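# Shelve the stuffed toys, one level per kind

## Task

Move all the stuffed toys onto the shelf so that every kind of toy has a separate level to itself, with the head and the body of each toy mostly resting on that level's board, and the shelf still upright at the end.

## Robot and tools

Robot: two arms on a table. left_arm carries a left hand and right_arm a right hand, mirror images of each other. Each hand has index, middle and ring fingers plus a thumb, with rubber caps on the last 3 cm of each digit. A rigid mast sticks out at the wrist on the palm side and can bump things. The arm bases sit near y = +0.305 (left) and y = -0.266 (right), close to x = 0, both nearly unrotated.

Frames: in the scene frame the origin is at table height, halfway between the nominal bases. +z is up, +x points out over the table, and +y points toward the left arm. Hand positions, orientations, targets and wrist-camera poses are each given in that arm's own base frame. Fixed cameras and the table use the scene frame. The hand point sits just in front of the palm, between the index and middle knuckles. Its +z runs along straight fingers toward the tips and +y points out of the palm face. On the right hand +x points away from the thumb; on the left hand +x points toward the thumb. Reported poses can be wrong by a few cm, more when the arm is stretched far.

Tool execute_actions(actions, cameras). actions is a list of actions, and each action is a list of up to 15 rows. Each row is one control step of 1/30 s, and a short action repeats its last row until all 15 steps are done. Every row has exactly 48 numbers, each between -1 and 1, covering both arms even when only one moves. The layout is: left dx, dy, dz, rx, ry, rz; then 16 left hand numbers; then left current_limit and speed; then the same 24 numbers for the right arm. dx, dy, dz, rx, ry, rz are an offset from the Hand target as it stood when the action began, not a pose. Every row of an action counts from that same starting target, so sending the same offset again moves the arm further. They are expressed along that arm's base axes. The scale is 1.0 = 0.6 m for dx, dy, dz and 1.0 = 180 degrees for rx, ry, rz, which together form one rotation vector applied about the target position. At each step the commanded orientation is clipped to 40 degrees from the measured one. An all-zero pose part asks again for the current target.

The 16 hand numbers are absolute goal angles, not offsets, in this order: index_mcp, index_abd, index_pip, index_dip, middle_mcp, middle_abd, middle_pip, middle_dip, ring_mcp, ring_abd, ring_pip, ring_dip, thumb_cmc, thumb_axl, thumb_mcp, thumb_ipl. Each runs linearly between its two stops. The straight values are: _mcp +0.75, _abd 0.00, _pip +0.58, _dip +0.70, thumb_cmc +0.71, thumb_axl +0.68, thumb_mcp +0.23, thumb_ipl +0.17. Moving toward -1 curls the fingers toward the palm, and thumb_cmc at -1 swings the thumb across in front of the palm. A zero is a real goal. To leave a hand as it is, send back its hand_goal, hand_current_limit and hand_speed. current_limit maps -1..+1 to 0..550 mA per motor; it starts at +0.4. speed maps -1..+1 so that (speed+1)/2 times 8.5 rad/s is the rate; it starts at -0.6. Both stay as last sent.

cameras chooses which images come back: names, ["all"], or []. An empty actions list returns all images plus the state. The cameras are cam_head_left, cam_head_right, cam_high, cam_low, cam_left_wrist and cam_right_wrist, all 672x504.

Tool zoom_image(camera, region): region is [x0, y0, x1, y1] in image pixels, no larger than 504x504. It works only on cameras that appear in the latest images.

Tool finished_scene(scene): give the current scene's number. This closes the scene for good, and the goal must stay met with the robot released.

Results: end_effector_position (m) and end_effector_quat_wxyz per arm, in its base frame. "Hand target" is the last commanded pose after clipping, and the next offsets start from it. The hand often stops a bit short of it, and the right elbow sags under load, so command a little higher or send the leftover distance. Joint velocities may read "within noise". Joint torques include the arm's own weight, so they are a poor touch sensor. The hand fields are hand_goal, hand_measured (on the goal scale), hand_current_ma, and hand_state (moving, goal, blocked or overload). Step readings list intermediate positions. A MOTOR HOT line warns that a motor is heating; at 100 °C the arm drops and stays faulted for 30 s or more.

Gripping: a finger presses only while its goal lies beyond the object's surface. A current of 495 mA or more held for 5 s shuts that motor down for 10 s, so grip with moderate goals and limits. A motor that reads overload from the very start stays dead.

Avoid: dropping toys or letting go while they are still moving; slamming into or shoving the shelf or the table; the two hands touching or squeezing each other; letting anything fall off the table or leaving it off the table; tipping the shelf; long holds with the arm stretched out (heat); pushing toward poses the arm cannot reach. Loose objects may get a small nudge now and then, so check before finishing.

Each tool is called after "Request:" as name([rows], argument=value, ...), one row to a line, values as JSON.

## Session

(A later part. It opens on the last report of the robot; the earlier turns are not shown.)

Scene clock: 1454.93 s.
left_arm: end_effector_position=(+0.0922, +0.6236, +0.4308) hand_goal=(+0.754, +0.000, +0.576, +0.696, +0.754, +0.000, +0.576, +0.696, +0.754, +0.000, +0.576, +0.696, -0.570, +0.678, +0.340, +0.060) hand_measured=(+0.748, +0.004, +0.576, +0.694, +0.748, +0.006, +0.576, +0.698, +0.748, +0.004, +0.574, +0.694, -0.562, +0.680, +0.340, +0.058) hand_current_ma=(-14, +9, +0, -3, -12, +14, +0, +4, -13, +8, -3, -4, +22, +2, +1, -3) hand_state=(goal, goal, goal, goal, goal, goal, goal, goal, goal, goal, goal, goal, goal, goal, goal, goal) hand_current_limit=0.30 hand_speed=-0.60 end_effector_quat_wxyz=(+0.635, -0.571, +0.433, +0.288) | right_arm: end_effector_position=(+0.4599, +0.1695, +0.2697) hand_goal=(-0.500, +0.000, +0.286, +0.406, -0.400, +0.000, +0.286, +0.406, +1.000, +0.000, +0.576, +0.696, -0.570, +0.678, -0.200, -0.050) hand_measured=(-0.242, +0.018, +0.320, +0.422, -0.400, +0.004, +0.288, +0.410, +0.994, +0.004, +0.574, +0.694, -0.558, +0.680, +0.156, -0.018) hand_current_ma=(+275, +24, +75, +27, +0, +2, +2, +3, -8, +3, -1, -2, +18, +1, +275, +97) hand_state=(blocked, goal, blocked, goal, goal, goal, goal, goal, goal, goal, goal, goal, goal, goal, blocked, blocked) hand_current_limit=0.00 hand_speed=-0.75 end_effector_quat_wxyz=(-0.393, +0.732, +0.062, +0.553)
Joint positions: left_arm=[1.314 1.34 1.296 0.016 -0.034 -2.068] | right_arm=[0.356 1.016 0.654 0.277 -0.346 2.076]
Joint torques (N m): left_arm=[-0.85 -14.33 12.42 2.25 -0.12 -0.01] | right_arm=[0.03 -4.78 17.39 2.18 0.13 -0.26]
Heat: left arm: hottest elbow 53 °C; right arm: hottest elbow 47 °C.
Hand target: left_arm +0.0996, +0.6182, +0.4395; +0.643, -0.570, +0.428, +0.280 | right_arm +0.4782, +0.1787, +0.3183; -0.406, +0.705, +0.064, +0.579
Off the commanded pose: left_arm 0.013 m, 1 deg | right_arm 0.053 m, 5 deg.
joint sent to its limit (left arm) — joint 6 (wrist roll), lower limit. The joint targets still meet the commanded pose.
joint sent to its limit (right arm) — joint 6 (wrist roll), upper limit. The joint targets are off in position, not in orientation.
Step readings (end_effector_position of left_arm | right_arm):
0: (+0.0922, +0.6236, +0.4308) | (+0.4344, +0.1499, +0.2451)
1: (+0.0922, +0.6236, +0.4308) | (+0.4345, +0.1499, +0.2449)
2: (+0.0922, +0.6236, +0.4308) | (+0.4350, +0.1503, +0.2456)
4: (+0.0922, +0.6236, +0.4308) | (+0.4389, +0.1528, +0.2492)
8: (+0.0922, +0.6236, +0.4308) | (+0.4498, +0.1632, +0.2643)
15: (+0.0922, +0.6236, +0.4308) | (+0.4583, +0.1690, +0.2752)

Request:
execute_actions([
  [[0,0,0,0,0,0,0.754,0,0.576,0.696,0.754,0,0.576,0.696,0.754,0,0.576,0.696,-0.571,0.678,0.34,0.06,0.3,-0.6,0.07,-0.02,0.0,0,0,0,-0.5,0,0.286,0.406,-0.4,0,0.286,0.406,1,0,0.576,0.696,-0.57,0.678,-0.2,-0.05,0,-0.75]],
], cameras=["cam_head_left","cam_right_wrist","cam_high","cam_head_right","cam_low"])

Request:
zoom_image(camera="cam_head_left", region=[300, 80, 480, 230])

Request:
zoom_image(camera="cam_low", region=[50, 50, 350, 258])

Request:
zoom_image(camera="cam_head_right", region=[300, 80, 480, 230])

Scene clock: 1462.97 s.
left_arm: end_effector_position=(+0.0922, +0.6236, +0.4308) hand_goal=(+0.754, +0.000, +0.576, +0.696, +0.754, +0.000, +0.576, +0.696, +0.754, +0.000, +0.576, +0.696, -0.570, +0.678, +0.340, +0.060) hand_measured=(+0.748, +0.004, +0.576, +0.694, +0.748, +0.006, +0.576, +0.698, +0.748, +0.004, +0.574, +0.694, -0.562, +0.680, +0.340, +0.058) hand_current_ma=(-14, +9, +0, -3, -12, +14, +0, +4, -13, +8, -3, -4, +22, +2, +1, -3) hand_state=(goal, goal, goal, goal, goal, goal, goal, goal, goal, goal, goal, goal, goal, goal, goal, goal) hand_current_limit=0.30 hand_speed=-0.60 end_effector_quat_wxyz=(+0.635, -0.571, +0.433, +0.288) | right_arm: end_effector_position=(+0.4948, +0.1590, +0.2625) hand_goal=(-0.500, +0.000, +0.286, +0.406, -0.400, +0.000, +0.286, +0.406, +1.000, +0.000, +0.576, +0.696, -0.570, +0.678, -0.200, -0.050) hand_measured=(-0.242, +0.018, +0.320, +0.422, -0.400, +0.004, +0.288, +0.410, +0.994, +0.004, +0.574, +0.694, -0.558, +0.680, +0.156, -0.018) hand_current_ma=(+275, +24, +75, +27, +0, +2, +2, +3, -8, +3, -1, -2, +18, +1, +275, +97) hand_state=(blocked, goal, blocked, goal, goal, goal, goal, goal, goal, goal, goal, goal, goal, goal, blocked, blocked) hand_current_limit=0.00 hand_speed=-0.75 end_effector_quat_wxyz=(-0.393, +0.741, +0.057, +0.541)
Joint positions: left_arm=[1.314 1.34 1.296 0.016 -0.034 -2.068] | right_arm=[0.29 1.119 0.721 0.283 -0.412 2.076]
Joint torques (N m): left_arm=[-0.85 -13.68 12.41 2.17 -0.13 -0.03] | right_arm=[-0.5 -6.12 17.36 3.11 -0.19 -0.24]
Heat: left arm: hottest elbow 53 °C; right arm: hottest elbow 47 °C.
Hand target: left_arm +0.0996, +0.6182, +0.4395; +0.643, -0.570, +0.428, +0.280 | right_arm +0.5201, +0.1667, +0.3184; -0.406, +0.704, +0.064, +0.579
Off the commanded pose: left_arm 0.013 m, 1 deg | right_arm 0.062 m, 6 deg.
joint sent to its limit (left arm) — joint 6 (wrist roll), lower limit. The joint targets still meet the commanded pose.
joint sent to its limit (right arm) — joint 6 (wrist roll), upper limit. The joint targets are off in position, not in orientation.
Step readings (end_effector_position of left_arm | right_arm):
0: (+0.0922, +0.6236, +0.4308) | (+0.4599, +0.1695, +0.2697)
1: (+0.0922, +0.6236, +0.4308) | (+0.4599, +0.1697, +0.2695)
2: (+0.0922, +0.6236, +0.4308) | (+0.4606, +0.1706, +0.2693)
4: (+0.0922, +0.6236, +0.4308) | (+0.4662, +0.1713, +0.2684)
8: (+0.0922, +0.6236, +0.4308) | (+0.4865, +0.1621, +0.2643)
15: (+0.0922, +0.6236, +0.4308) | (+0.4935, +0.1583, +0.2588)
camera_calibration:
cam_right_wrist: T_world_to_cam=[[-0.00200371, -0.171587, -0.985167, 0.316903], [-0.998459, 0.0549864, -0.00754629, 0.440056], [0.0554656, 0.983633, -0.171433, -0.0155571], [0, 0, 0, 1]] pos_world=[0.440875, 0.0454821, 0.312857]
Images, in order (width x height): cam_head_left 672x504, cam_head_right 672x504, cam_high 672x504, cam_low 672x504, cam_right_wrist 672x504.

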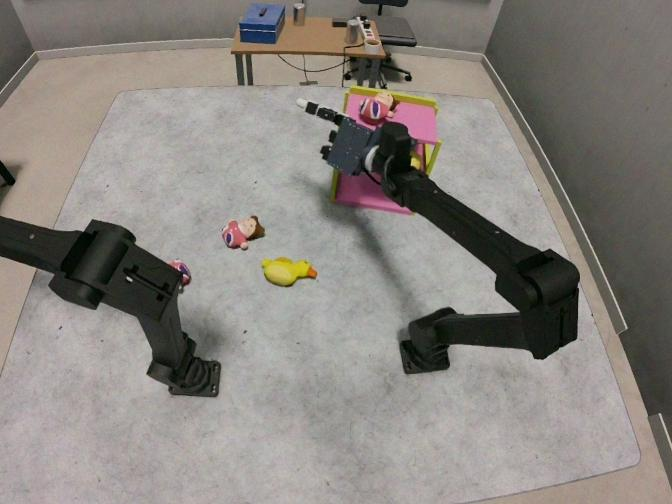

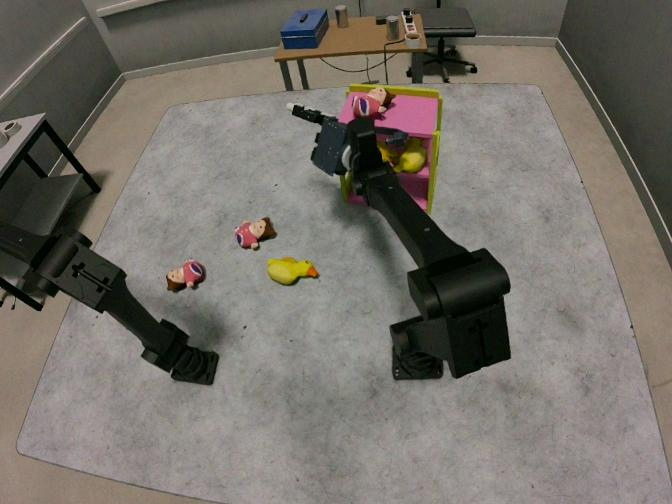

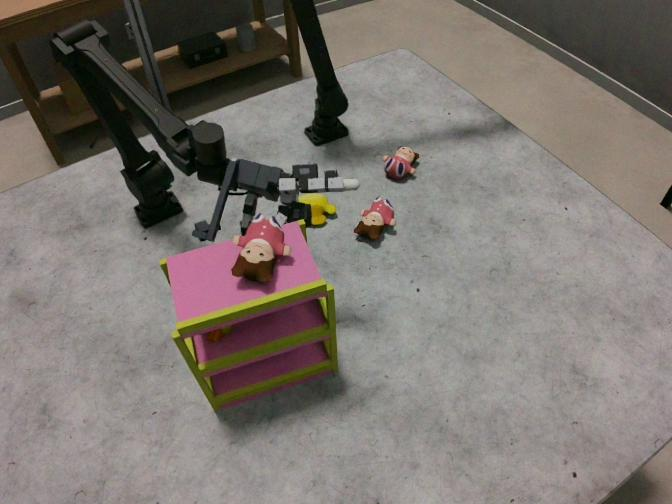

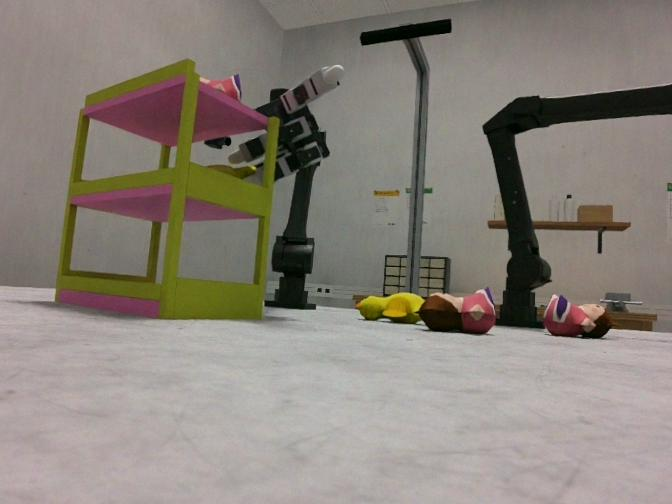

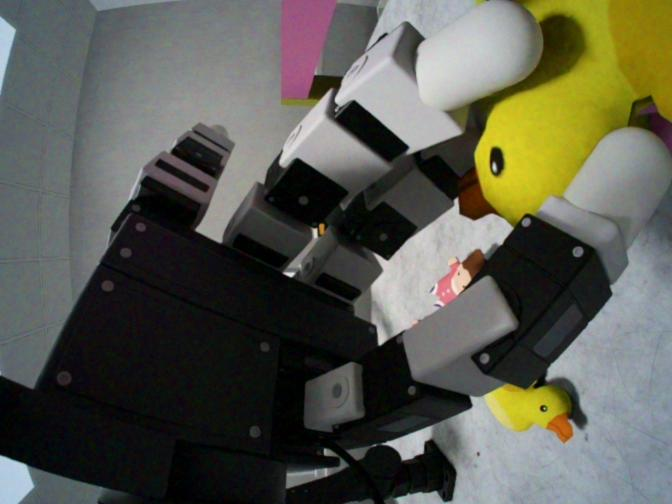

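Scaled by 2.800 from the camera's 672x504 image, which has a finer 960x720 frame.

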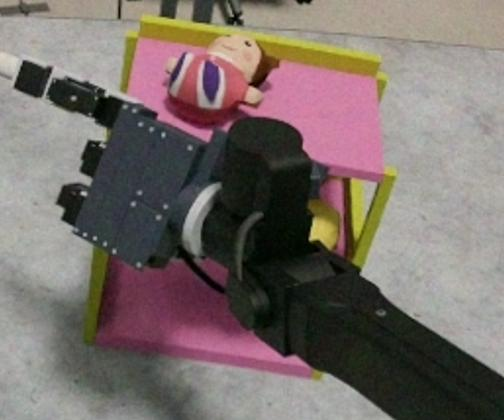

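Scaled by 1.680 from the camera's 672x504 image, which has a finer 960x720 frame.

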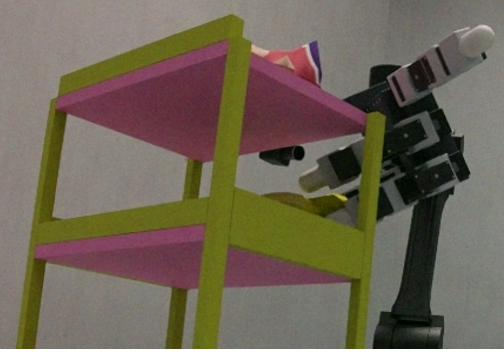

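Scaled by 2.800 from the camera's 672x504 image, which has a finer 960x720 frame.

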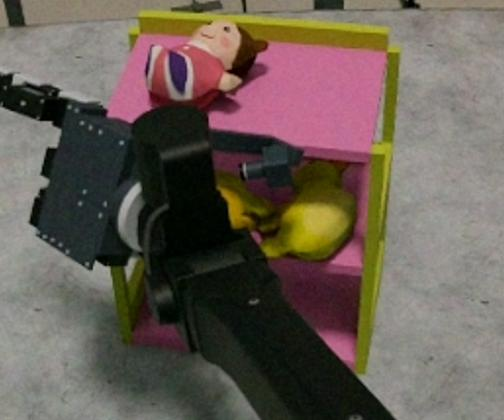

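Request:
execute_actions([
  [[0,0,0,0,0,0,0.754,0,0.576,0.696,0.754,0,0.576,0.696,0.754,0,0.576,0.696,-0.571,0.678,0.34,0.06,0.3,-0.6,0.067,-0.014,-0.018,0,0,0,-0.5,0,0.286,0.406,-0.4,0,0.286,0.406,1,0,0.576,0.696,-0.57,0.678,-0.2,-0.05,0,-0.75]],
], cameras=["cam_head_left","cam_right_wrist","cam_high","cam_head_right","cam_low"])

Request:
zoom_image(camera="cam_high", region=[80, 150, 340, 400])

Request:
zoom_image(camera="cam_low", region=[50, 50, 350, 258])

Request:
zoom_image(camera="cam_head_right", region=[300, 80, 480, 230])

Scene clock: 1476.73 s.
left_arm: end_effector_position=(+0.0922, +0.6236, +0.4308) hand_goal=(+0.754, +0.000, +0.576, +0.696, +0.754, +0.000, +0.576, +0.696, +0.754, +0.000, +0.576, +0.696, -0.570, +0.678, +0.340, +0.060) hand_measured=(+0.748, +0.004, +0.576, +0.694, +0.748, +0.006, +0.576, +0.698, +0.748, +0.004, +0.574, +0.694, -0.562, +0.680, +0.340, +0.058) hand_current_ma=(-14, +9, +0, -3, -12, +14, +0, +4, -13, +8, -3, -4, +22, +2, +1, -3) hand_state=(goal, goal, goal, goal, goal, goal, goal, goal, goal, goal, goal, goal, goal, goal, goal, goal) hand_current_limit=0.30 hand_speed=-0.60 end_effector_quat_wxyz=(+0.635, -0.571, +0.433, +0.288) | right_arm: end_effector_position=(+0.5332, +0.1554, +0.2633) hand_goal=(-0.500, +0.000, +0.286, +0.406, -0.400, +0.000, +0.286, +0.406, +1.000, +0.000, +0.576, +0.696, -0.570, +0.678, -0.200, -0.050) hand_measured=(-0.242, +0.018, +0.320, +0.422, -0.402, +0.004, +0.288, +0.410, +0.994, +0.004, +0.574, +0.694, -0.558, +0.680, +0.156, -0.018) hand_current_ma=(+275, +24, +75, +27, -1, +3, +2, +3, -8, +3, -1, -2, +18, +1, +275, +97) hand_state=(blocked, goal, blocked, goal, goal, goal, goal, goal, goal, goal, goal, goal, goal, goal, blocked, blocked) hand_current_limit=0.00 hand_speed=-0.75 end_effector_quat_wxyz=(-0.397, +0.734, +0.061, +0.548)
Joint positions: left_arm=[1.314 1.34 1.296 0.016 -0.034 -2.068] | right_arm=[0.248 1.227 0.789 0.343 -0.46 2.074]
Joint torques (N m): left_arm=[-0.97 -14.27 12.34 2.15 -0.12 -0.02] | right_arm=[-1.49 -6.07 16.96 2.92 -0.21 -0.22]
Heat: left arm: hottest elbow 53 °C; right arm: hottest elbow 50 °C.
Hand target: left_arm +0.0996, +0.6182, +0.4395; +0.643, -0.570, +0.428, +0.280 | right_arm +0.5604, +0.1581, +0.3075; -0.406, +0.705, +0.063, +0.579
Off the commanded pose: left_arm 0.013 m, 1 deg | right_arm 0.052 m, 5 deg.
joint sent to its limit (left arm) — joint 6 (wrist roll), lower limit. The joint targets still meet the commanded pose.
joint sent to its limit (right arm) — joint 6 (wrist roll), upper limit. The joint targets are off in position, not in orientation.
Step readings (end_effector_position of left_arm | right_arm):
0: (+0.0922, +0.6236, +0.4308) | (+0.4948, +0.1590, +0.2625)
1: (+0.0922, +0.6236, +0.4308) | (+0.4950, +0.1591, +0.2627)
2: (+0.0922, +0.6236, +0.4308) | (+0.4960, +0.1601, +0.2628)
4: (+0.0922, +0.6236, +0.4308) | (+0.5021, +0.1618, +0.2629)
8: (+0.0922, +0.6236, +0.4308) | (+0.5218, +0.1581, +0.2637)
15: (+0.0922, +0.6236, +0.4308) | (+0.5332, +0.1554, +0.2633)
camera_calibration:
cam_right_wrist: T_world_to_cam=[[0.0188468, -0.162769, -0.986484, 0.304947], [-0.99842, 0.0491819, -0.0271898, 0.484657], [0.0529428, 0.985438, -0.161585, -0.0156144], [0, 0, 0, 1]] pos_world=[0.47897, 0.0411867, 0.31148]
Images, in order (width x height): cam_head_left 672x504, cam_head_right 672x504, cam_high 672x504, cam_low 672x504, cam_right_wrist 672x504.

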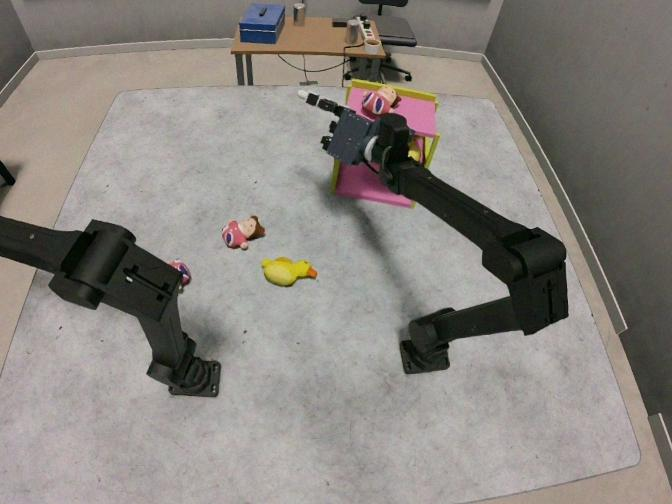

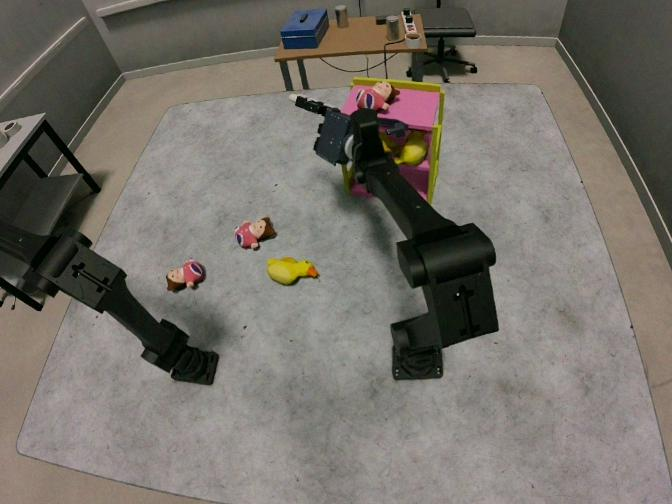

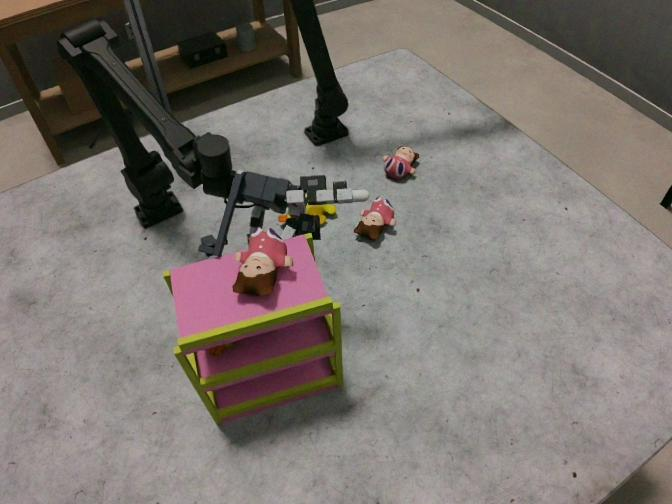

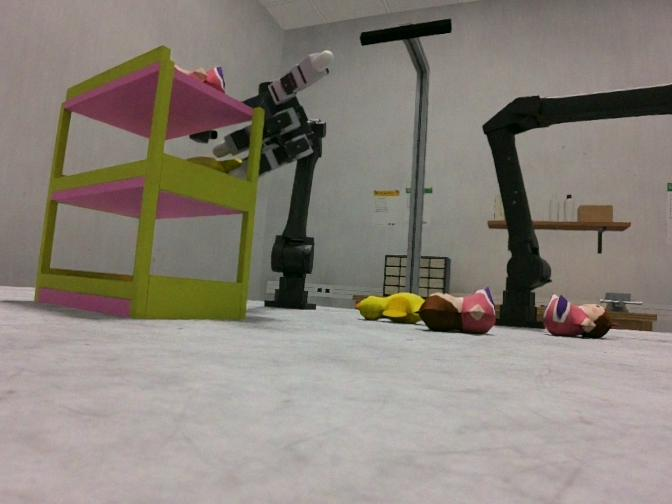

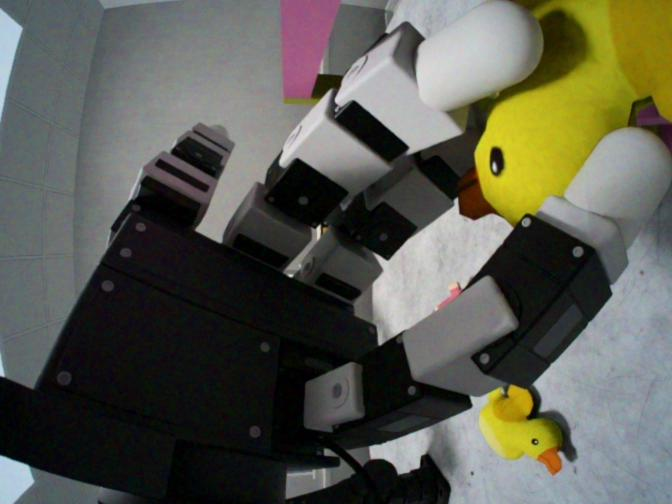

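Scaled by 1.938 from the camera's 672x504 image, which has a finer 960x720 frame.

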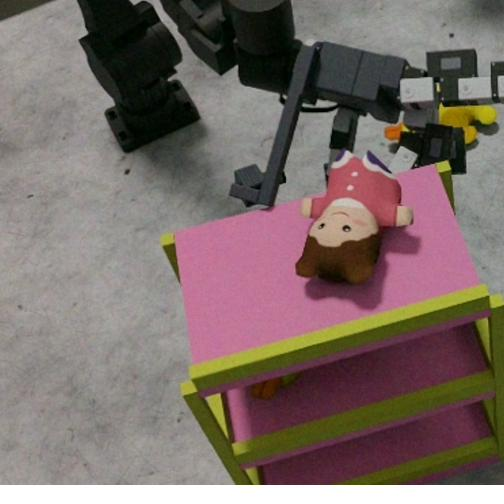

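Scaled by 1.680 from the camera's 672x504 image, which has a finer 960x720 frame.

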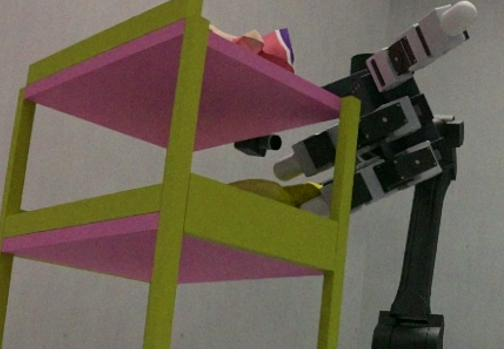

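Scaled by 2.800 from the camera's 672x504 image, which has a finer 960x720 frame.

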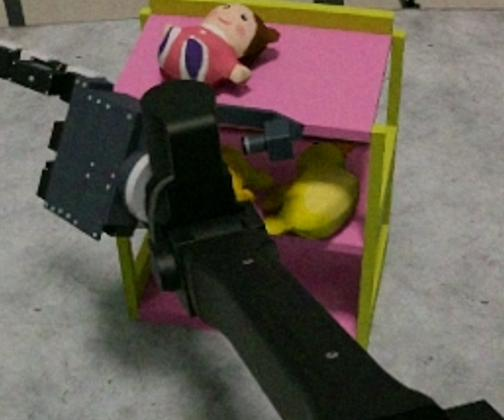

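Request:
execute_actions([
  [[0,0,0,0,0,0,0.754,0,0.576,0.696,0.754,0,0.576,0.696,0.754,0,0.576,0.696,-0.571,0.678,0.34,0.06,0.3,-0.6,-0.045,0.01,-0.065,0,0,0,-0.5,0,0.286,0.406,-0.4,0,0.286,0.406,1,0,0.576,0.696,-0.57,0.678,-0.2,-0.05,0,-0.75]],
])

Scene clock: 1487.27 s.
left_arm: end_effector_position=(+0.0922, +0.6236, +0.4308) hand_goal=(+0.754, +0.000, +0.576, +0.696, +0.754, +0.000, +0.576, +0.696, +0.754, +0.000, +0.576, +0.696, -0.570, +0.678, +0.340, +0.060) hand_measured=(+0.748, +0.004, +0.576, +0.694, +0.748, +0.006, +0.576, +0.698, +0.748, +0.004, +0.574, +0.694, -0.562, +0.680, +0.340, +0.058) hand_current_ma=(-14, +9, +0, -3, -12, +14, +0, +4, -13, +8, -3, -4, +22, +2, +1, -3) hand_state=(goal, goal, goal, goal, goal, goal, goal, goal, goal, goal, goal, goal, goal, goal, goal, goal) hand_current_limit=0.30 hand_speed=-0.60 end_effector_quat_wxyz=(+0.635, -0.571, +0.433, +0.288) | right_arm: end_effector_position=(+0.5329, +0.1608, +0.2654) hand_goal=(-0.500, +0.000, +0.286, +0.406, -0.400, +0.000, +0.286, +0.406, +1.000, +0.000, +0.576, +0.696, -0.570, +0.678, -0.200, -0.050) hand_measured=(-0.242, +0.018, +0.320, +0.422, -0.402, +0.004, +0.288, +0.410, +0.994, +0.004, +0.574, +0.694, -0.558, +0.680, +0.156, -0.018) hand_current_ma=(+275, +24, +75, +27, -1, +3, +2, +3, -8, +3, -1, -2, +18, +1, +275, +97) hand_state=(blocked, goal, blocked, goal, goal, goal, goal, goal, goal, goal, goal, goal, goal, goal, blocked, blocked) hand_current_limit=0.00 hand_speed=-0.75 end_effector_quat_wxyz=(-0.399, +0.714, +0.065, +0.572)
Joint positions: left_arm=[1.314 1.34 1.296 0.016 -0.034 -2.068] | right_arm=[0.266 1.235 0.755 0.45 -0.433 2.076]
Joint torques (N m): left_arm=[-1.14 -13.74 12.31 2.3 -0.12 -0.01] | right_arm=[0.44 -7.36 9.96 3.1 0.13 -0.26]
Heat: left arm: hottest elbow 53 °C; right arm: hottest elbow 52 °C.
Hand target: left_arm +0.0996, +0.6182, +0.4395; +0.643, -0.570, +0.428, +0.280 | right_arm +0.5333, +0.1643, +0.2685; -0.406, +0.704, +0.064, +0.579
Off the commanded pose: left_arm 0.013 m, 1 deg | right_arm 0.005 m, 2 deg.
joint sent to its limit (left arm) — joint 6 (wrist roll), lower limit. The joint targets still meet the commanded pose.
joint sent to its limit (right arm) — joint 6 (wrist roll), upper limit. The joint targets still meet the commanded pose.
Step readings (end_effector_position of left_arm | right_arm):
0: (+0.0922, +0.6236, +0.4308) | (+0.5332, +0.1554, +0.2633)
1: (+0.0922, +0.6236, +0.4308) | (+0.5333, +0.1554, +0.2636)
2: (+0.0922, +0.6236, +0.4308) | (+0.5341, +0.1554, +0.2651)
4: (+0.0922, +0.6236, +0.4308) | (+0.5364, +0.1565, +0.2693)
8: (+0.0922, +0.6236, +0.4308) | (+0.5359, +0.1586, +0.2716)
15: (+0.0922, +0.6236, +0.4308) | (+0.5327, +0.1602, +0.2645)

Request:
execute_actions([
  [[0,0,0,0,0,0,0.754,0,0.576,0.696,0.754,0,0.576,0.696,0.754,0,0.576,0.696,-0.571,0.678,0.34,0.06,0.3,-0.6,-0.03,-0.005,-0.045,0,0,0,-0.5,0,0.286,0.406,-0.4,0,0.286,0.406,1,0,0.576,0.696,-0.57,0.678,-0.2,-0.05,0,-0.75]],
], cameras=["cam_high","cam_head_right","cam_low"])

Request:
zoom_image(camera="cam_high", region=[80, 150, 340, 400])

Request:
zoom_image(camera="cam_low", region=[50, 50, 350, 258])

Request:
zoom_image(camera="cam_head_right", region=[300, 80, 480, 230])

Scene clock: 1494.30 s.
left_arm: end_effector_position=(+0.0922, +0.6236, +0.4308) hand_goal=(+0.754, +0.000, +0.576, +0.696, +0.754, +0.000, +0.576, +0.696, +0.754, +0.000, +0.576, +0.696, -0.570, +0.678, +0.340, +0.060) hand_measured=(+0.748, +0.004, +0.576, +0.694, +0.748, +0.006, +0.576, +0.698, +0.748, +0.004, +0.574, +0.694, -0.562, +0.680, +0.340, +0.058) hand_current_ma=(-14, +9, +0, -3, -12, +14, +0, +4, -13, +8, -3, -4, +22, +2, +1, -3) hand_state=(goal, goal, goal, goal, goal, goal, goal, goal, goal, goal, goal, goal, goal, goal, goal, goal) hand_current_limit=0.30 hand_speed=-0.60 end_effector_quat_wxyz=(+0.635, -0.571, +0.433, +0.288) | right_arm: end_effector_position=(+0.5163, +0.1580, +0.2360) hand_goal=(-0.500, +0.000, +0.286, +0.406, -0.400, +0.000, +0.286, +0.406, +1.000, +0.000, +0.576, +0.696, -0.570, +0.678, -0.200, -0.050) hand_measured=(-0.242, +0.010, +0.320, +0.422, -0.402, +0.004, +0.288, +0.410, +0.994, +0.004, +0.574, +0.694, -0.566, +0.680, +0.156, -0.018) hand_current_ma=(+275, +10, +75, +27, -1, +3, +2, +3, -8, +3, -1, -2, +3, +1, +275, +97) hand_state=(blocked, goal, blocked, goal, goal, goal, goal, goal, goal, goal, goal, goal, goal, goal, blocked, blocked) hand_current_limit=0.00 hand_speed=-0.75 end_effector_quat_wxyz=(-0.398, +0.715, +0.065, +0.572)
Joint positions: left_arm=[1.314 1.34 1.296 0.016 -0.034 -2.068] | right_arm=[0.271 1.235 0.668 0.534 -0.427 2.076]
Joint torques (N m): left_arm=[-0.73 -13.98 12.33 2.32 -0.11 -0.05] | right_arm=[-0.15 -7.3 9.58 2.97 0.16 -0.26]
Heat: left arm: hottest elbow 53 °C; right arm: hottest elbow 50 °C.
Hand target: left_arm +0.0996, +0.6182, +0.4395; +0.643, -0.570, +0.428, +0.280 | right_arm +0.5153, +0.1613, +0.2415; -0.406, +0.705, +0.064, +0.579
Off the commanded pose: left_arm 0.013 m, 1 deg | right_arm 0.007 m, 2 deg.
joint sent to its limit (left arm) — joint 6 (wrist roll), lower limit. The joint targets still meet the commanded pose.
joint sent to its limit (right arm) — joint 6 (wrist roll), upper limit. The joint targets still meet the commanded pose.
Step readings (end_effector_position of left_arm | right_arm):
0: (+0.0922, +0.6236, +0.4308) | (+0.5329, +0.1608, +0.2654)
1: (+0.0922, +0.6236, +0.4308) | (+0.5328, +0.1607, +0.2653)
2: (+0.0922, +0.6236, +0.4308) | (+0.5324, +0.1605, +0.2648)
4: (+0.0922, +0.6236, +0.4308) | (+0.5289, +0.1600, +0.2592)
8: (+0.0922, +0.6236, +0.4308) | (+0.5182, +0.1576, +0.2373)
15: (+0.0922, +0.6236, +0.4308) | (+0.5162, +0.1580, +0.2356)
Images, in order (width x height): cam_head_right 672x504, cam_high 672x504, cam_low 672x504.

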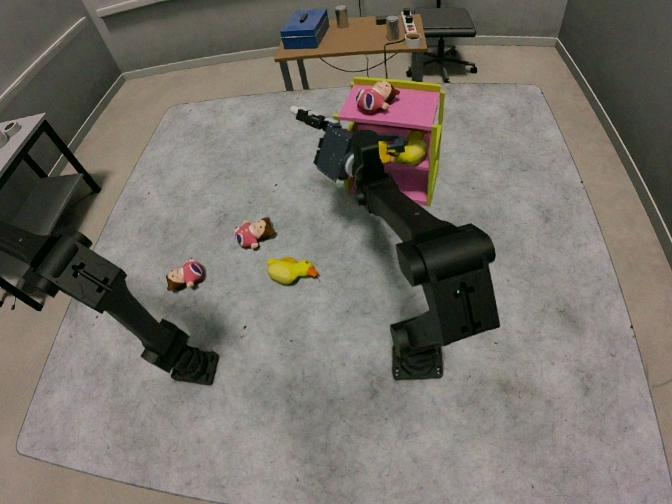

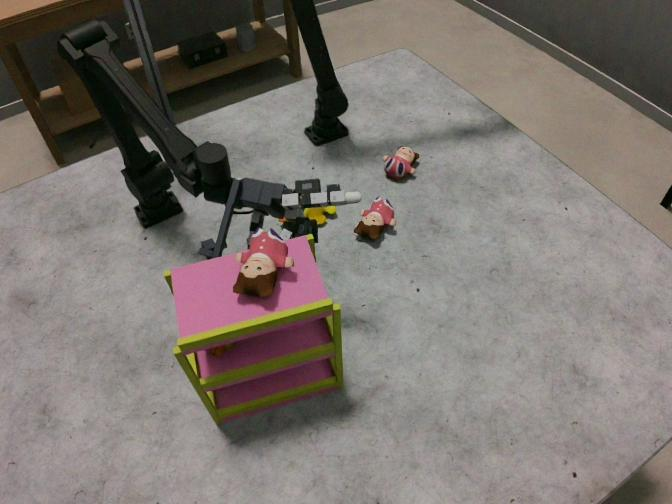

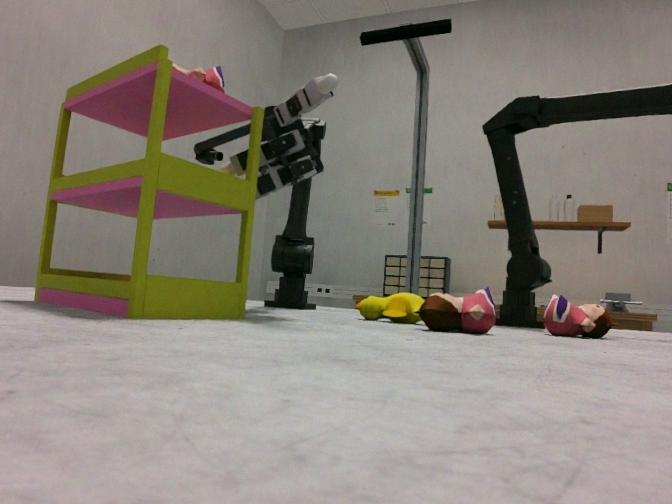

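Scaled by 1.938 from the camera's 672x504 image, which has a finer 960x720 frame.

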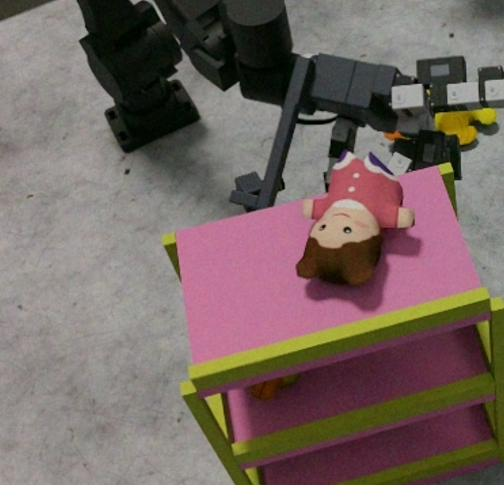

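Scaled by 1.680 from the camera's 672x504 image, which has a finer 960x720 frame.

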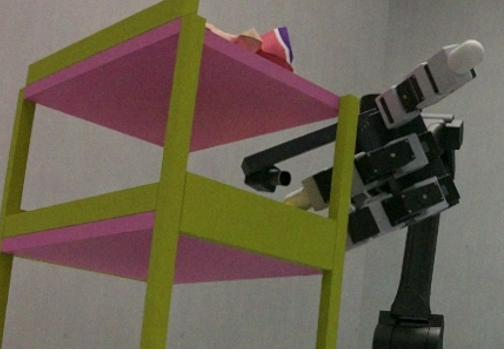

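Scaled by 2.800 from the camera's 672x504 image, which has a finer 960x720 frame.

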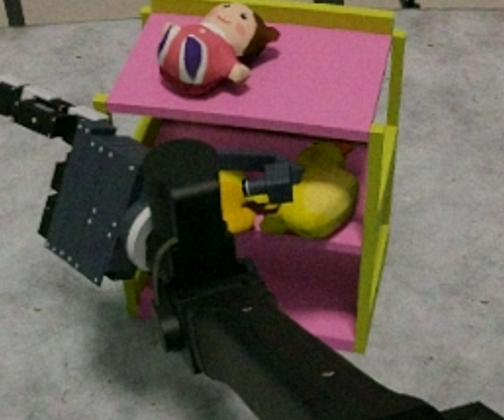

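Request:
execute_actions([
  [[0,0,0,0,0,0,0.754,0,0.576,0.696,0.754,0,0.576,0.696,0.754,0,0.576,0.696,-0.571,0.678,0.34,0.06,0.3,-0.6,0.04,-0.012,0.055,0,0,0,-0.5,0,0.286,0.406,-0.4,0,0.286,0.406,1,0,0.576,0.696,-0.57,0.678,-0.2,-0.05,0,-0.75]],
])

Scene clock: 1504.87 s.
left_arm: end_effector_position=(+0.0922, +0.6236, +0.4308) hand_goal=(+0.754, +0.000, +0.576, +0.696, +0.754, +0.000, +0.576, +0.696, +0.754, +0.000, +0.576, +0.696, -0.570, +0.678, +0.340, +0.060) hand_measured=(+0.748, +0.004, +0.576, +0.694, +0.748, +0.006, +0.576, +0.698, +0.748, +0.004, +0.574, +0.694, -0.562, +0.680, +0.340, +0.058) hand_current_ma=(-14, +9, +0, -3, -12, +14, +0, +4, -13, +8, -3, -4, +22, +2, +1, -3) hand_state=(goal, goal, goal, goal, goal, goal, goal, goal, goal, goal, goal, goal, goal, goal, goal, goal) hand_current_limit=0.30 hand_speed=-0.60 end_effector_quat_wxyz=(+0.635, -0.571, +0.433, +0.288) | right_arm: end_effector_position=(+0.5188, +0.1524, +0.2322) hand_goal=(-0.500, +0.000, +0.286, +0.406, -0.400, +0.000, +0.286, +0.406, +1.000, +0.000, +0.576, +0.696, -0.570, +0.678, -0.200, -0.050) hand_measured=(-0.242, +0.008, +0.322, +0.422, -0.402, +0.004, +0.288, +0.410, +0.994, +0.004, +0.574, +0.694, -0.568, +0.680, +0.156, -0.018) hand_current_ma=(+275, +9, +75, +27, -1, +3, +2, +3, -8, +3, -1, -2, +1, +1, +275, +97) hand_state=(blocked, goal, blocked, goal, goal, goal, goal, goal, goal, goal, goal, goal, goal, goal, blocked, blocked) hand_current_limit=0.00 hand_speed=-0.75 end_effector_quat_wxyz=(-0.399, +0.727, +0.062, +0.555)
Joint positions: left_arm=[1.314 1.34 1.296 0.016 -0.034 -2.068] | right_arm=[0.25 1.235 0.689 0.472 -0.457 2.076]
Joint torques (N m): left_arm=[-0.73 -13.8 12.44 2.26 -0.13 -0.05] | right_arm=[-1.26 -7.47 15.92 1.58 -0.17 -0.24]
Heat: left arm: hottest elbow 53 °C; right arm: hottest elbow 48 °C.
Hand target: left_arm +0.0996, +0.6182, +0.4395; +0.643, -0.570, +0.428, +0.280 | right_arm +0.5393, +0.1539, +0.2744; -0.406, +0.705, +0.064, +0.579
Off the commanded pose: left_arm 0.013 m, 1 deg | right_arm 0.047 m, 4 deg.
joint sent to its limit (left arm) — joint 6 (wrist roll), lower limit. The joint targets still meet the commanded pose.
joint sent to its limit (right arm) — joint 6 (wrist roll), upper limit. The joint targets still meet the commanded pose.
Step readings (end_effector_position of left_arm | right_arm):
0: (+0.0922, +0.6236, +0.4308) | (+0.5163, +0.1580, +0.2361)
1: (+0.0922, +0.6236, +0.4308) | (+0.5163, +0.1580, +0.2361)
2: (+0.0922, +0.6236, +0.4308) | (+0.5161, +0.1584, +0.2360)
4: (+0.0922, +0.6236, +0.4308) | (+0.5152, +0.1582, +0.2331)
8: (+0.0922, +0.6236, +0.4308) | (+0.5150, +0.1546, +0.2277)
15: (+0.0922, +0.6236, +0.4308) | (+0.5190, +0.1524, +0.2329)

Request:
execute_actions([
  [[0,0,0,0,0,0,0.754,0,0.576,0.696,0.754,0,0.576,0.696,0.754,0,0.576,0.696,-0.571,0.678,0.34,0.06,0.3,-0.6,0.055,-0.01,0.02,0,0,0,-0.5,0,0.286,0.406,-0.4,0,0.286,0.406,1,0,0.576,0.696,-0.57,0.678,-0.2,-0.05,0,-0.75]],
], cameras=["cam_high","cam_head_right","cam_low"])

Request:
zoom_image(camera="cam_high", region=[80, 150, 340, 400])

Request:
zoom_image(camera="cam_low", region=[50, 50, 350, 258])

Request:
zoom_image(camera="cam_head_right", region=[300, 80, 480, 230])

Scene clock: 1512.40 s.
left_arm: end_effector_position=(+0.0922, +0.6236, +0.4308) hand_goal=(+0.754, +0.000, +0.576, +0.696, +0.754, +0.000, +0.576, +0.696, +0.754, +0.000, +0.576, +0.696, -0.570, +0.678, +0.340, +0.060) hand_measured=(+0.748, +0.004, +0.576, +0.694, +0.748, +0.006, +0.576, +0.698, +0.748, +0.004, +0.574, +0.694, -0.562, +0.680, +0.340, +0.058) hand_current_ma=(-14, +9, +0, -3, -12, +14, +0, +4, -13, +8, -3, -4, +22, +2, +1, -3) hand_state=(goal, goal, goal, goal, goal, goal, goal, goal, goal, goal, goal, goal, goal, goal, goal, goal) hand_current_limit=0.30 hand_speed=-0.60 end_effector_quat_wxyz=(+0.635, -0.571, +0.433, +0.288) | right_arm: end_effector_position=(+0.5440, +0.1439, +0.2366) hand_goal=(-0.500, +0.000, +0.286, +0.406, -0.400, +0.000, +0.286, +0.406, +1.000, +0.000, +0.576, +0.696, -0.570, +0.678, -0.200, -0.050) hand_measured=(-0.242, +0.012, +0.322, +0.422, -0.408, +0.004, +0.288, +0.410, +0.994, +0.004, +0.574, +0.694, -0.566, +0.680, +0.156, -0.018) hand_current_ma=(+275, +15, +75, +27, -12, +3, +2, +3, -8, +3, -1, -2, +3, +1, +275, +97) hand_state=(blocked, goal, blocked, goal, goal, goal, goal, goal, goal, goal, goal, goal, goal, goal, blocked, blocked) hand_current_limit=0.00 hand_speed=-0.75 end_effector_quat_wxyz=(-0.398, +0.732, +0.058, +0.550)
Joint positions: left_arm=[1.314 1.34 1.296 0.016 -0.034 -2.068] | right_arm=[0.214 1.289 0.76 0.439 -0.489 2.076]
Joint torques (N m): left_arm=[-0.79 -14.27 12.45 2.51 -0.13 -0.01] | right_arm=[-1.03 -7.3 17.63 1.76 -0.27 -0.24]
Heat: left arm: hottest elbow 53 °C; right arm: hottest elbow 50 °C.
Hand target: left_arm +0.0996, +0.6182, +0.4395; +0.643, -0.570, +0.428, +0.280 | right_arm +0.5724, +0.1480, +0.2865; -0.406, +0.704, +0.063, +0.579
Off the commanded pose: left_arm 0.013 m, 1 deg | right_arm 0.057 m, 5 deg.
joint sent to its limit (left arm) — joint 6 (wrist roll), lower limit. The joint targets still meet the commanded pose.
joint sent to its limit (right arm) — joint 6 (wrist roll), upper limit. The joint targets are off in position, not in orientation.
Step readings (end_effector_position of left_arm | right_arm):
0: (+0.0922, +0.6236, +0.4308) | (+0.5188, +0.1524, +0.2322)
1: (+0.0922, +0.6236, +0.4308) | (+0.5188, +0.1526, +0.2323)
2: (+0.0922, +0.6236, +0.4308) | (+0.5192, +0.1528, +0.2327)
4: (+0.0922, +0.6236, +0.4308) | (+0.5238, +0.1519, +0.2360)
8: (+0.0922, +0.6236, +0.4308) | (+0.5390, +0.1460, +0.2421)
15: (+0.0922, +0.6236, +0.4308) | (+0.5440, +0.1439, +0.2366)
Images, in order (width x height): cam_head_right 672x504, cam_high 672x504, cam_low 672x504.

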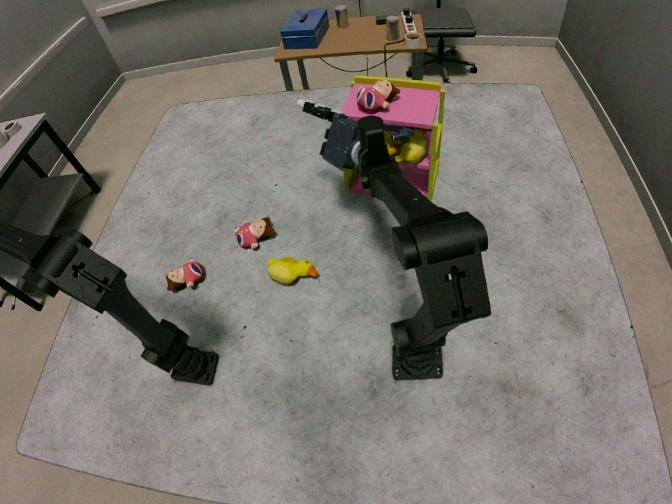

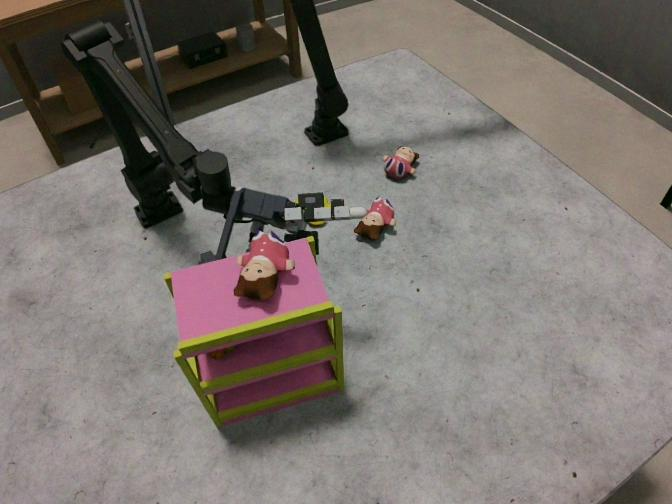

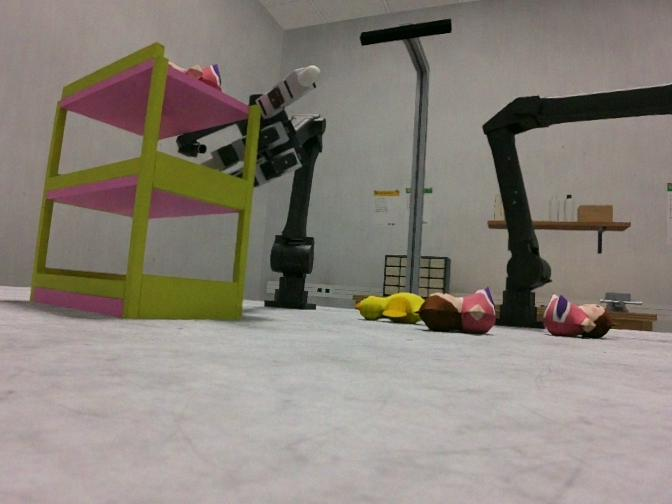

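Scaled by 1.938 from the camera's 672x504 image, which has a finer 960x720 frame.

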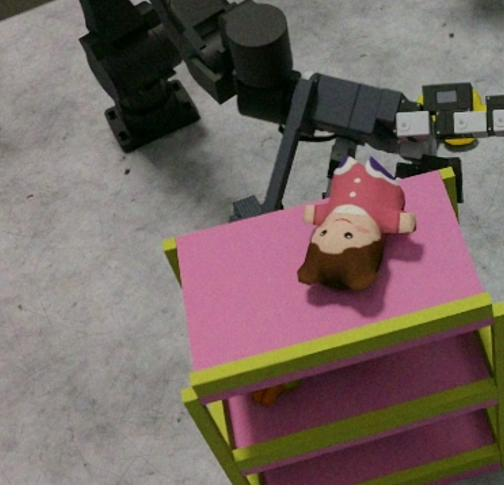

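Scaled by 1.680 from the camera's 672x504 image, which has a finer 960x720 frame.

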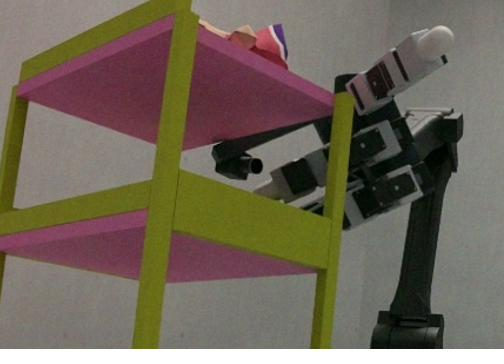

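Scaled by 2.800 from the camera's 672x504 image, which has a finer 960x720 frame.

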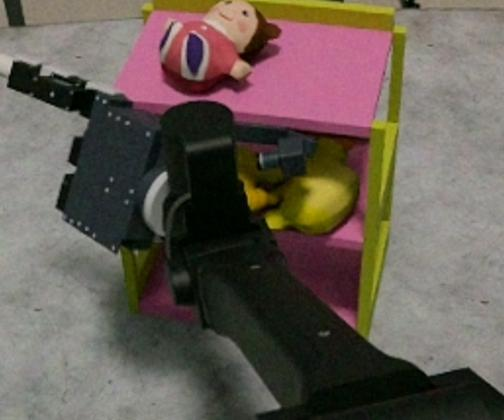

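Request:
execute_actions([
  [[0,0,0,0,0,0,0.754,0,0.576,0.696,0.754,0,0.576,0.696,0.754,0,0.576,0.696,-0.571,0.678,0.34,0.06,0.3,-0.6,-0.187,0.045,0.01,0,0,0,-0.5,0,0.286,0.406,-0.4,0,0.286,0.406,1,0,0.576,0.696,-0.57,0.678,-0.2,-0.05,0,-0.75]],
  [[0,0,0,0,0,0,0.754,0,0.576,0.696,0.754,0,0.576,0.696,0.754,0,0.576,0.696,-0.571,0.678,0.34,0.06,0.3,-0.6,-0.05,0.18,-0.13,0,0,0,-0.5,0,0.286,0.406,-0.4,0,0.286,0.406,1,0,0.576,0.696,-0.57,0.678,-0.2,-0.05,0,-0.75]],
], cameras=["cam_head_left","cam_low"])

Scene clock: 1567.87 s.
left_arm: end_effector_position=(+0.0922, +0.6236, +0.4308) hand_goal=(+0.754, +0.000, +0.576, +0.696, +0.754, +0.000, +0.576, +0.696, +0.754, +0.000, +0.576, +0.696, -0.570, +0.678, +0.340, +0.060) hand_measured=(+0.748, +0.004, +0.576, +0.694, +0.748, +0.006, +0.576, +0.698, +0.748, +0.004, +0.574, +0.694, -0.562, +0.680, +0.340, +0.058) hand_current_ma=(-14, +9, +0, -3, -12, +14, +0, +4, -13, +8, -3, -4, +22, +2, +1, -3) hand_state=(goal, goal, goal, goal, goal, goal, goal, goal, goal, goal, goal, goal, goal, goal, goal, goal) hand_current_limit=0.30 hand_speed=-0.60 end_effector_quat_wxyz=(+0.635, -0.571, +0.433, +0.288) | right_arm: end_effector_position=(+0.4225, +0.2788, +0.1968) hand_goal=(-0.500, +0.000, +0.286, +0.406, -0.400, +0.000, +0.286, +0.406, +1.000, +0.000, +0.576, +0.696, -0.570, +0.678, -0.200, -0.050) hand_measured=(-0.242, +0.018, +0.322, +0.422, -0.402, +0.004, +0.288, +0.410, +0.994, +0.004, +0.574, +0.694, -0.562, +0.680, +0.156, -0.018) hand_current_ma=(+275, +25, +75, +27, -1, +3, +2, +3, -8, +3, -1, -2, +12, +1, +275, +97) hand_state=(blocked, goal, blocked, goal, goal, goal, goal, goal, goal, goal, goal, goal, goal, goal, blocked, blocked) hand_current_limit=0.00 hand_speed=-0.75 end_effector_quat_wxyz=(-0.393, +0.722, +0.074, +0.565)
Joint positions: left_arm=[1.314 1.34 1.296 0.016 -0.034 -2.068] | right_arm=[0.71 1.233 0.555 0.626 0 2.076]
Joint torques (N m): left_arm=[-0.5 -14.04 12.44 2.25 -0.12 -0.02] | right_arm=[-0.79 -6.36 10.86 3.15 0.17 -0.25]
Heat: left arm: hottest elbow 53 °C; right arm: hottest elbow 52 °C.
Hand target: left_arm +0.0996, +0.6182, +0.4395; +0.643, -0.570, +0.428, +0.280 | right_arm +0.4302, +0.2829, +0.2145; -0.406, +0.704, +0.064, +0.579
Off the commanded pose: left_arm 0.013 m, 1 deg | right_arm 0.020 m, 3 deg.
joint sent to its limit (left arm) — joint 6 (wrist roll), lower limit. The joint targets still meet the commanded pose.
joint sent to its limit (right arm) — joint 6 (wrist roll), upper limit. The joint targets still meet the commanded pose.
Step readings (end_effector_position of left_arm | right_arm):
0: (+0.0922, +0.6236, +0.4308) | (+0.5440, +0.1439, +0.2366)
1: (+0.0922, +0.6236, +0.4308) | (+0.5440, +0.1437, +0.2368)
2: (+0.0922, +0.6236, +0.4308) | (+0.5434, +0.1431, +0.2382)
4: (+0.0922, +0.6236, +0.4308) | (+0.5345, +0.1451, +0.2464)
8: (+0.0922, +0.6236, +0.4308) | (+0.4916, +0.1670, +0.2784)
15: (+0.0922, +0.6236, +0.4308) | (+0.4658, +0.1748, +0.3084)
16: (+0.0922, +0.6236, +0.4308) | (+0.4655, +0.1738, +0.3062)
17: (+0.0922, +0.6236, +0.4308) | (+0.4648, +0.1725, +0.3015)
19: (+0.0922, +0.6236, +0.4308) | (+0.4566, +0.1872, +0.2856)
23: (+0.0922, +0.6236, +0.4308) | (+0.4218, +0.2540, +0.2278)
30: (+0.0922, +0.6236, +0.4308) | (+0.4196, +0.2786, +0.1889)
Images, in order (width x height): cam_head_left 672x504, cam_low 672x504.

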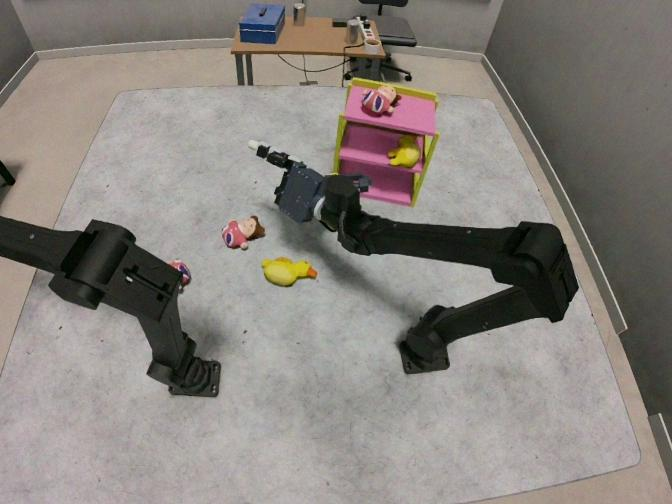

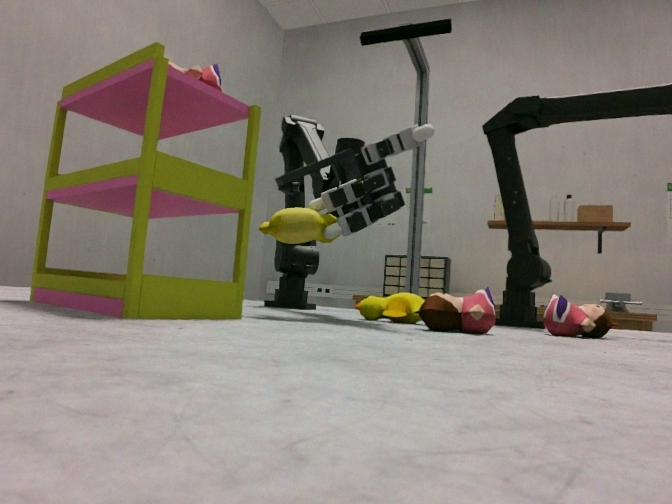

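Request:
execute_actions([
  [[0,0,0,0,0,0,0.754,0,0.576,0.696,0.754,0,0.576,0.696,0.754,0,0.576,0.696,-0.571,0.678,0.34,0.06,0.3,-0.6,0,0,-0.16,0,0,0,-0.5,0,0.286,0.406,-0.4,0,0.286,0.406,1,0,0.576,0.696,-0.57,0.678,-0.2,-0.05,0,-0.75]],
])

Scene clock: 1572.60 s.
left_arm: end_effector_position=(+0.0922, +0.6236, +0.4308) hand_goal=(+0.754, +0.000, +0.576, +0.696, +0.754, +0.000, +0.576, +0.696, +0.754, +0.000, +0.576, +0.696, -0.570, +0.678, +0.340, +0.060) hand_measured=(+0.748, +0.004, +0.576, +0.694, +0.748, +0.006, +0.576, +0.698, +0.748, +0.004, +0.574, +0.694, -0.562, +0.680, +0.340, +0.058) hand_current_ma=(-14, +9, +0, -3, -12, +14, +0, +4, -13, +8, -3, -4, +22, +2, +1, -3) hand_state=(goal, goal, goal, goal, goal, goal, goal, goal, goal, goal, goal, goal, goal, goal, goal, goal) hand_current_limit=0.30 hand_speed=-0.60 end_effector_quat_wxyz=(+0.635, -0.571, +0.433, +0.288) | right_arm: end_effector_position=(+0.4243, +0.2800, +0.1060) hand_goal=(-0.500, +0.000, +0.286, +0.406, -0.400, +0.000, +0.286, +0.406, +1.000, +0.000, +0.576, +0.696, -0.570, +0.678, -0.200, -0.050) hand_measured=(-0.242, +0.018, +0.322, +0.422, -0.402, +0.004, +0.288, +0.410, +0.994, +0.004, +0.574, +0.694, -0.562, +0.680, +0.156, -0.018) hand_current_ma=(+275, +25, +75, +27, -1, +3, +2, +3, -8, +3, -1, -2, +10, +1, +275, +97) hand_state=(blocked, goal, blocked, goal, goal, goal, goal, goal, goal, goal, goal, goal, goal, goal, blocked, blocked) hand_current_limit=0.00 hand_speed=-0.75 end_effector_quat_wxyz=(-0.394, +0.719, +0.073, +0.568)
Joint positions: left_arm=[1.314 1.34 1.296 0.016 -0.034 -2.068] | right_arm=[0.71 1.528 0.466 1.017 0.001 2.076]
Joint torques (N m): left_arm=[-0.97 -13.86 12.42 2.17 -0.12 -0.05] | right_arm=[-1.08 -7.65 7.47 3.07 0.11 -0.24]
Heat: left arm: hottest elbow 53 °C; right arm: hottest elbow 51 °C.
Hand target: left_arm +0.0996, +0.6182, +0.4395; +0.643, -0.570, +0.428, +0.280 | right_arm +0.4302, +0.2830, +0.1185; -0.406, +0.705, +0.064, +0.579
Off the commanded pose: left_arm 0.013 m, 1 deg | right_arm 0.014 m, 3 deg.
joint sent to its limit (left arm) — joint 6 (wrist roll), lower limit. The joint targets still meet the commanded pose.
joint sent to its limit (right arm) — joint 6 (wrist roll), upper limit. The joint targets still meet the commanded pose.
Step readings (end_effector_position of left_arm | right_arm):
0: (+0.0922, +0.6236, +0.4308) | (+0.4225, +0.2788, +0.1968)
1: (+0.0922, +0.6236, +0.4308) | (+0.4228, +0.2790, +0.1971)
2: (+0.0922, +0.6236, +0.4308) | (+0.4238, +0.2798, +0.1976)
4: (+0.0922, +0.6236, +0.4308) | (+0.4269, +0.2825, +0.1919)
8: (+0.0922, +0.6236, +0.4308) | (+0.4245, +0.2803, +0.1397)
15: (+0.0922, +0.6236, +0.4308) | (+0.4219, +0.2780, +0.0963)


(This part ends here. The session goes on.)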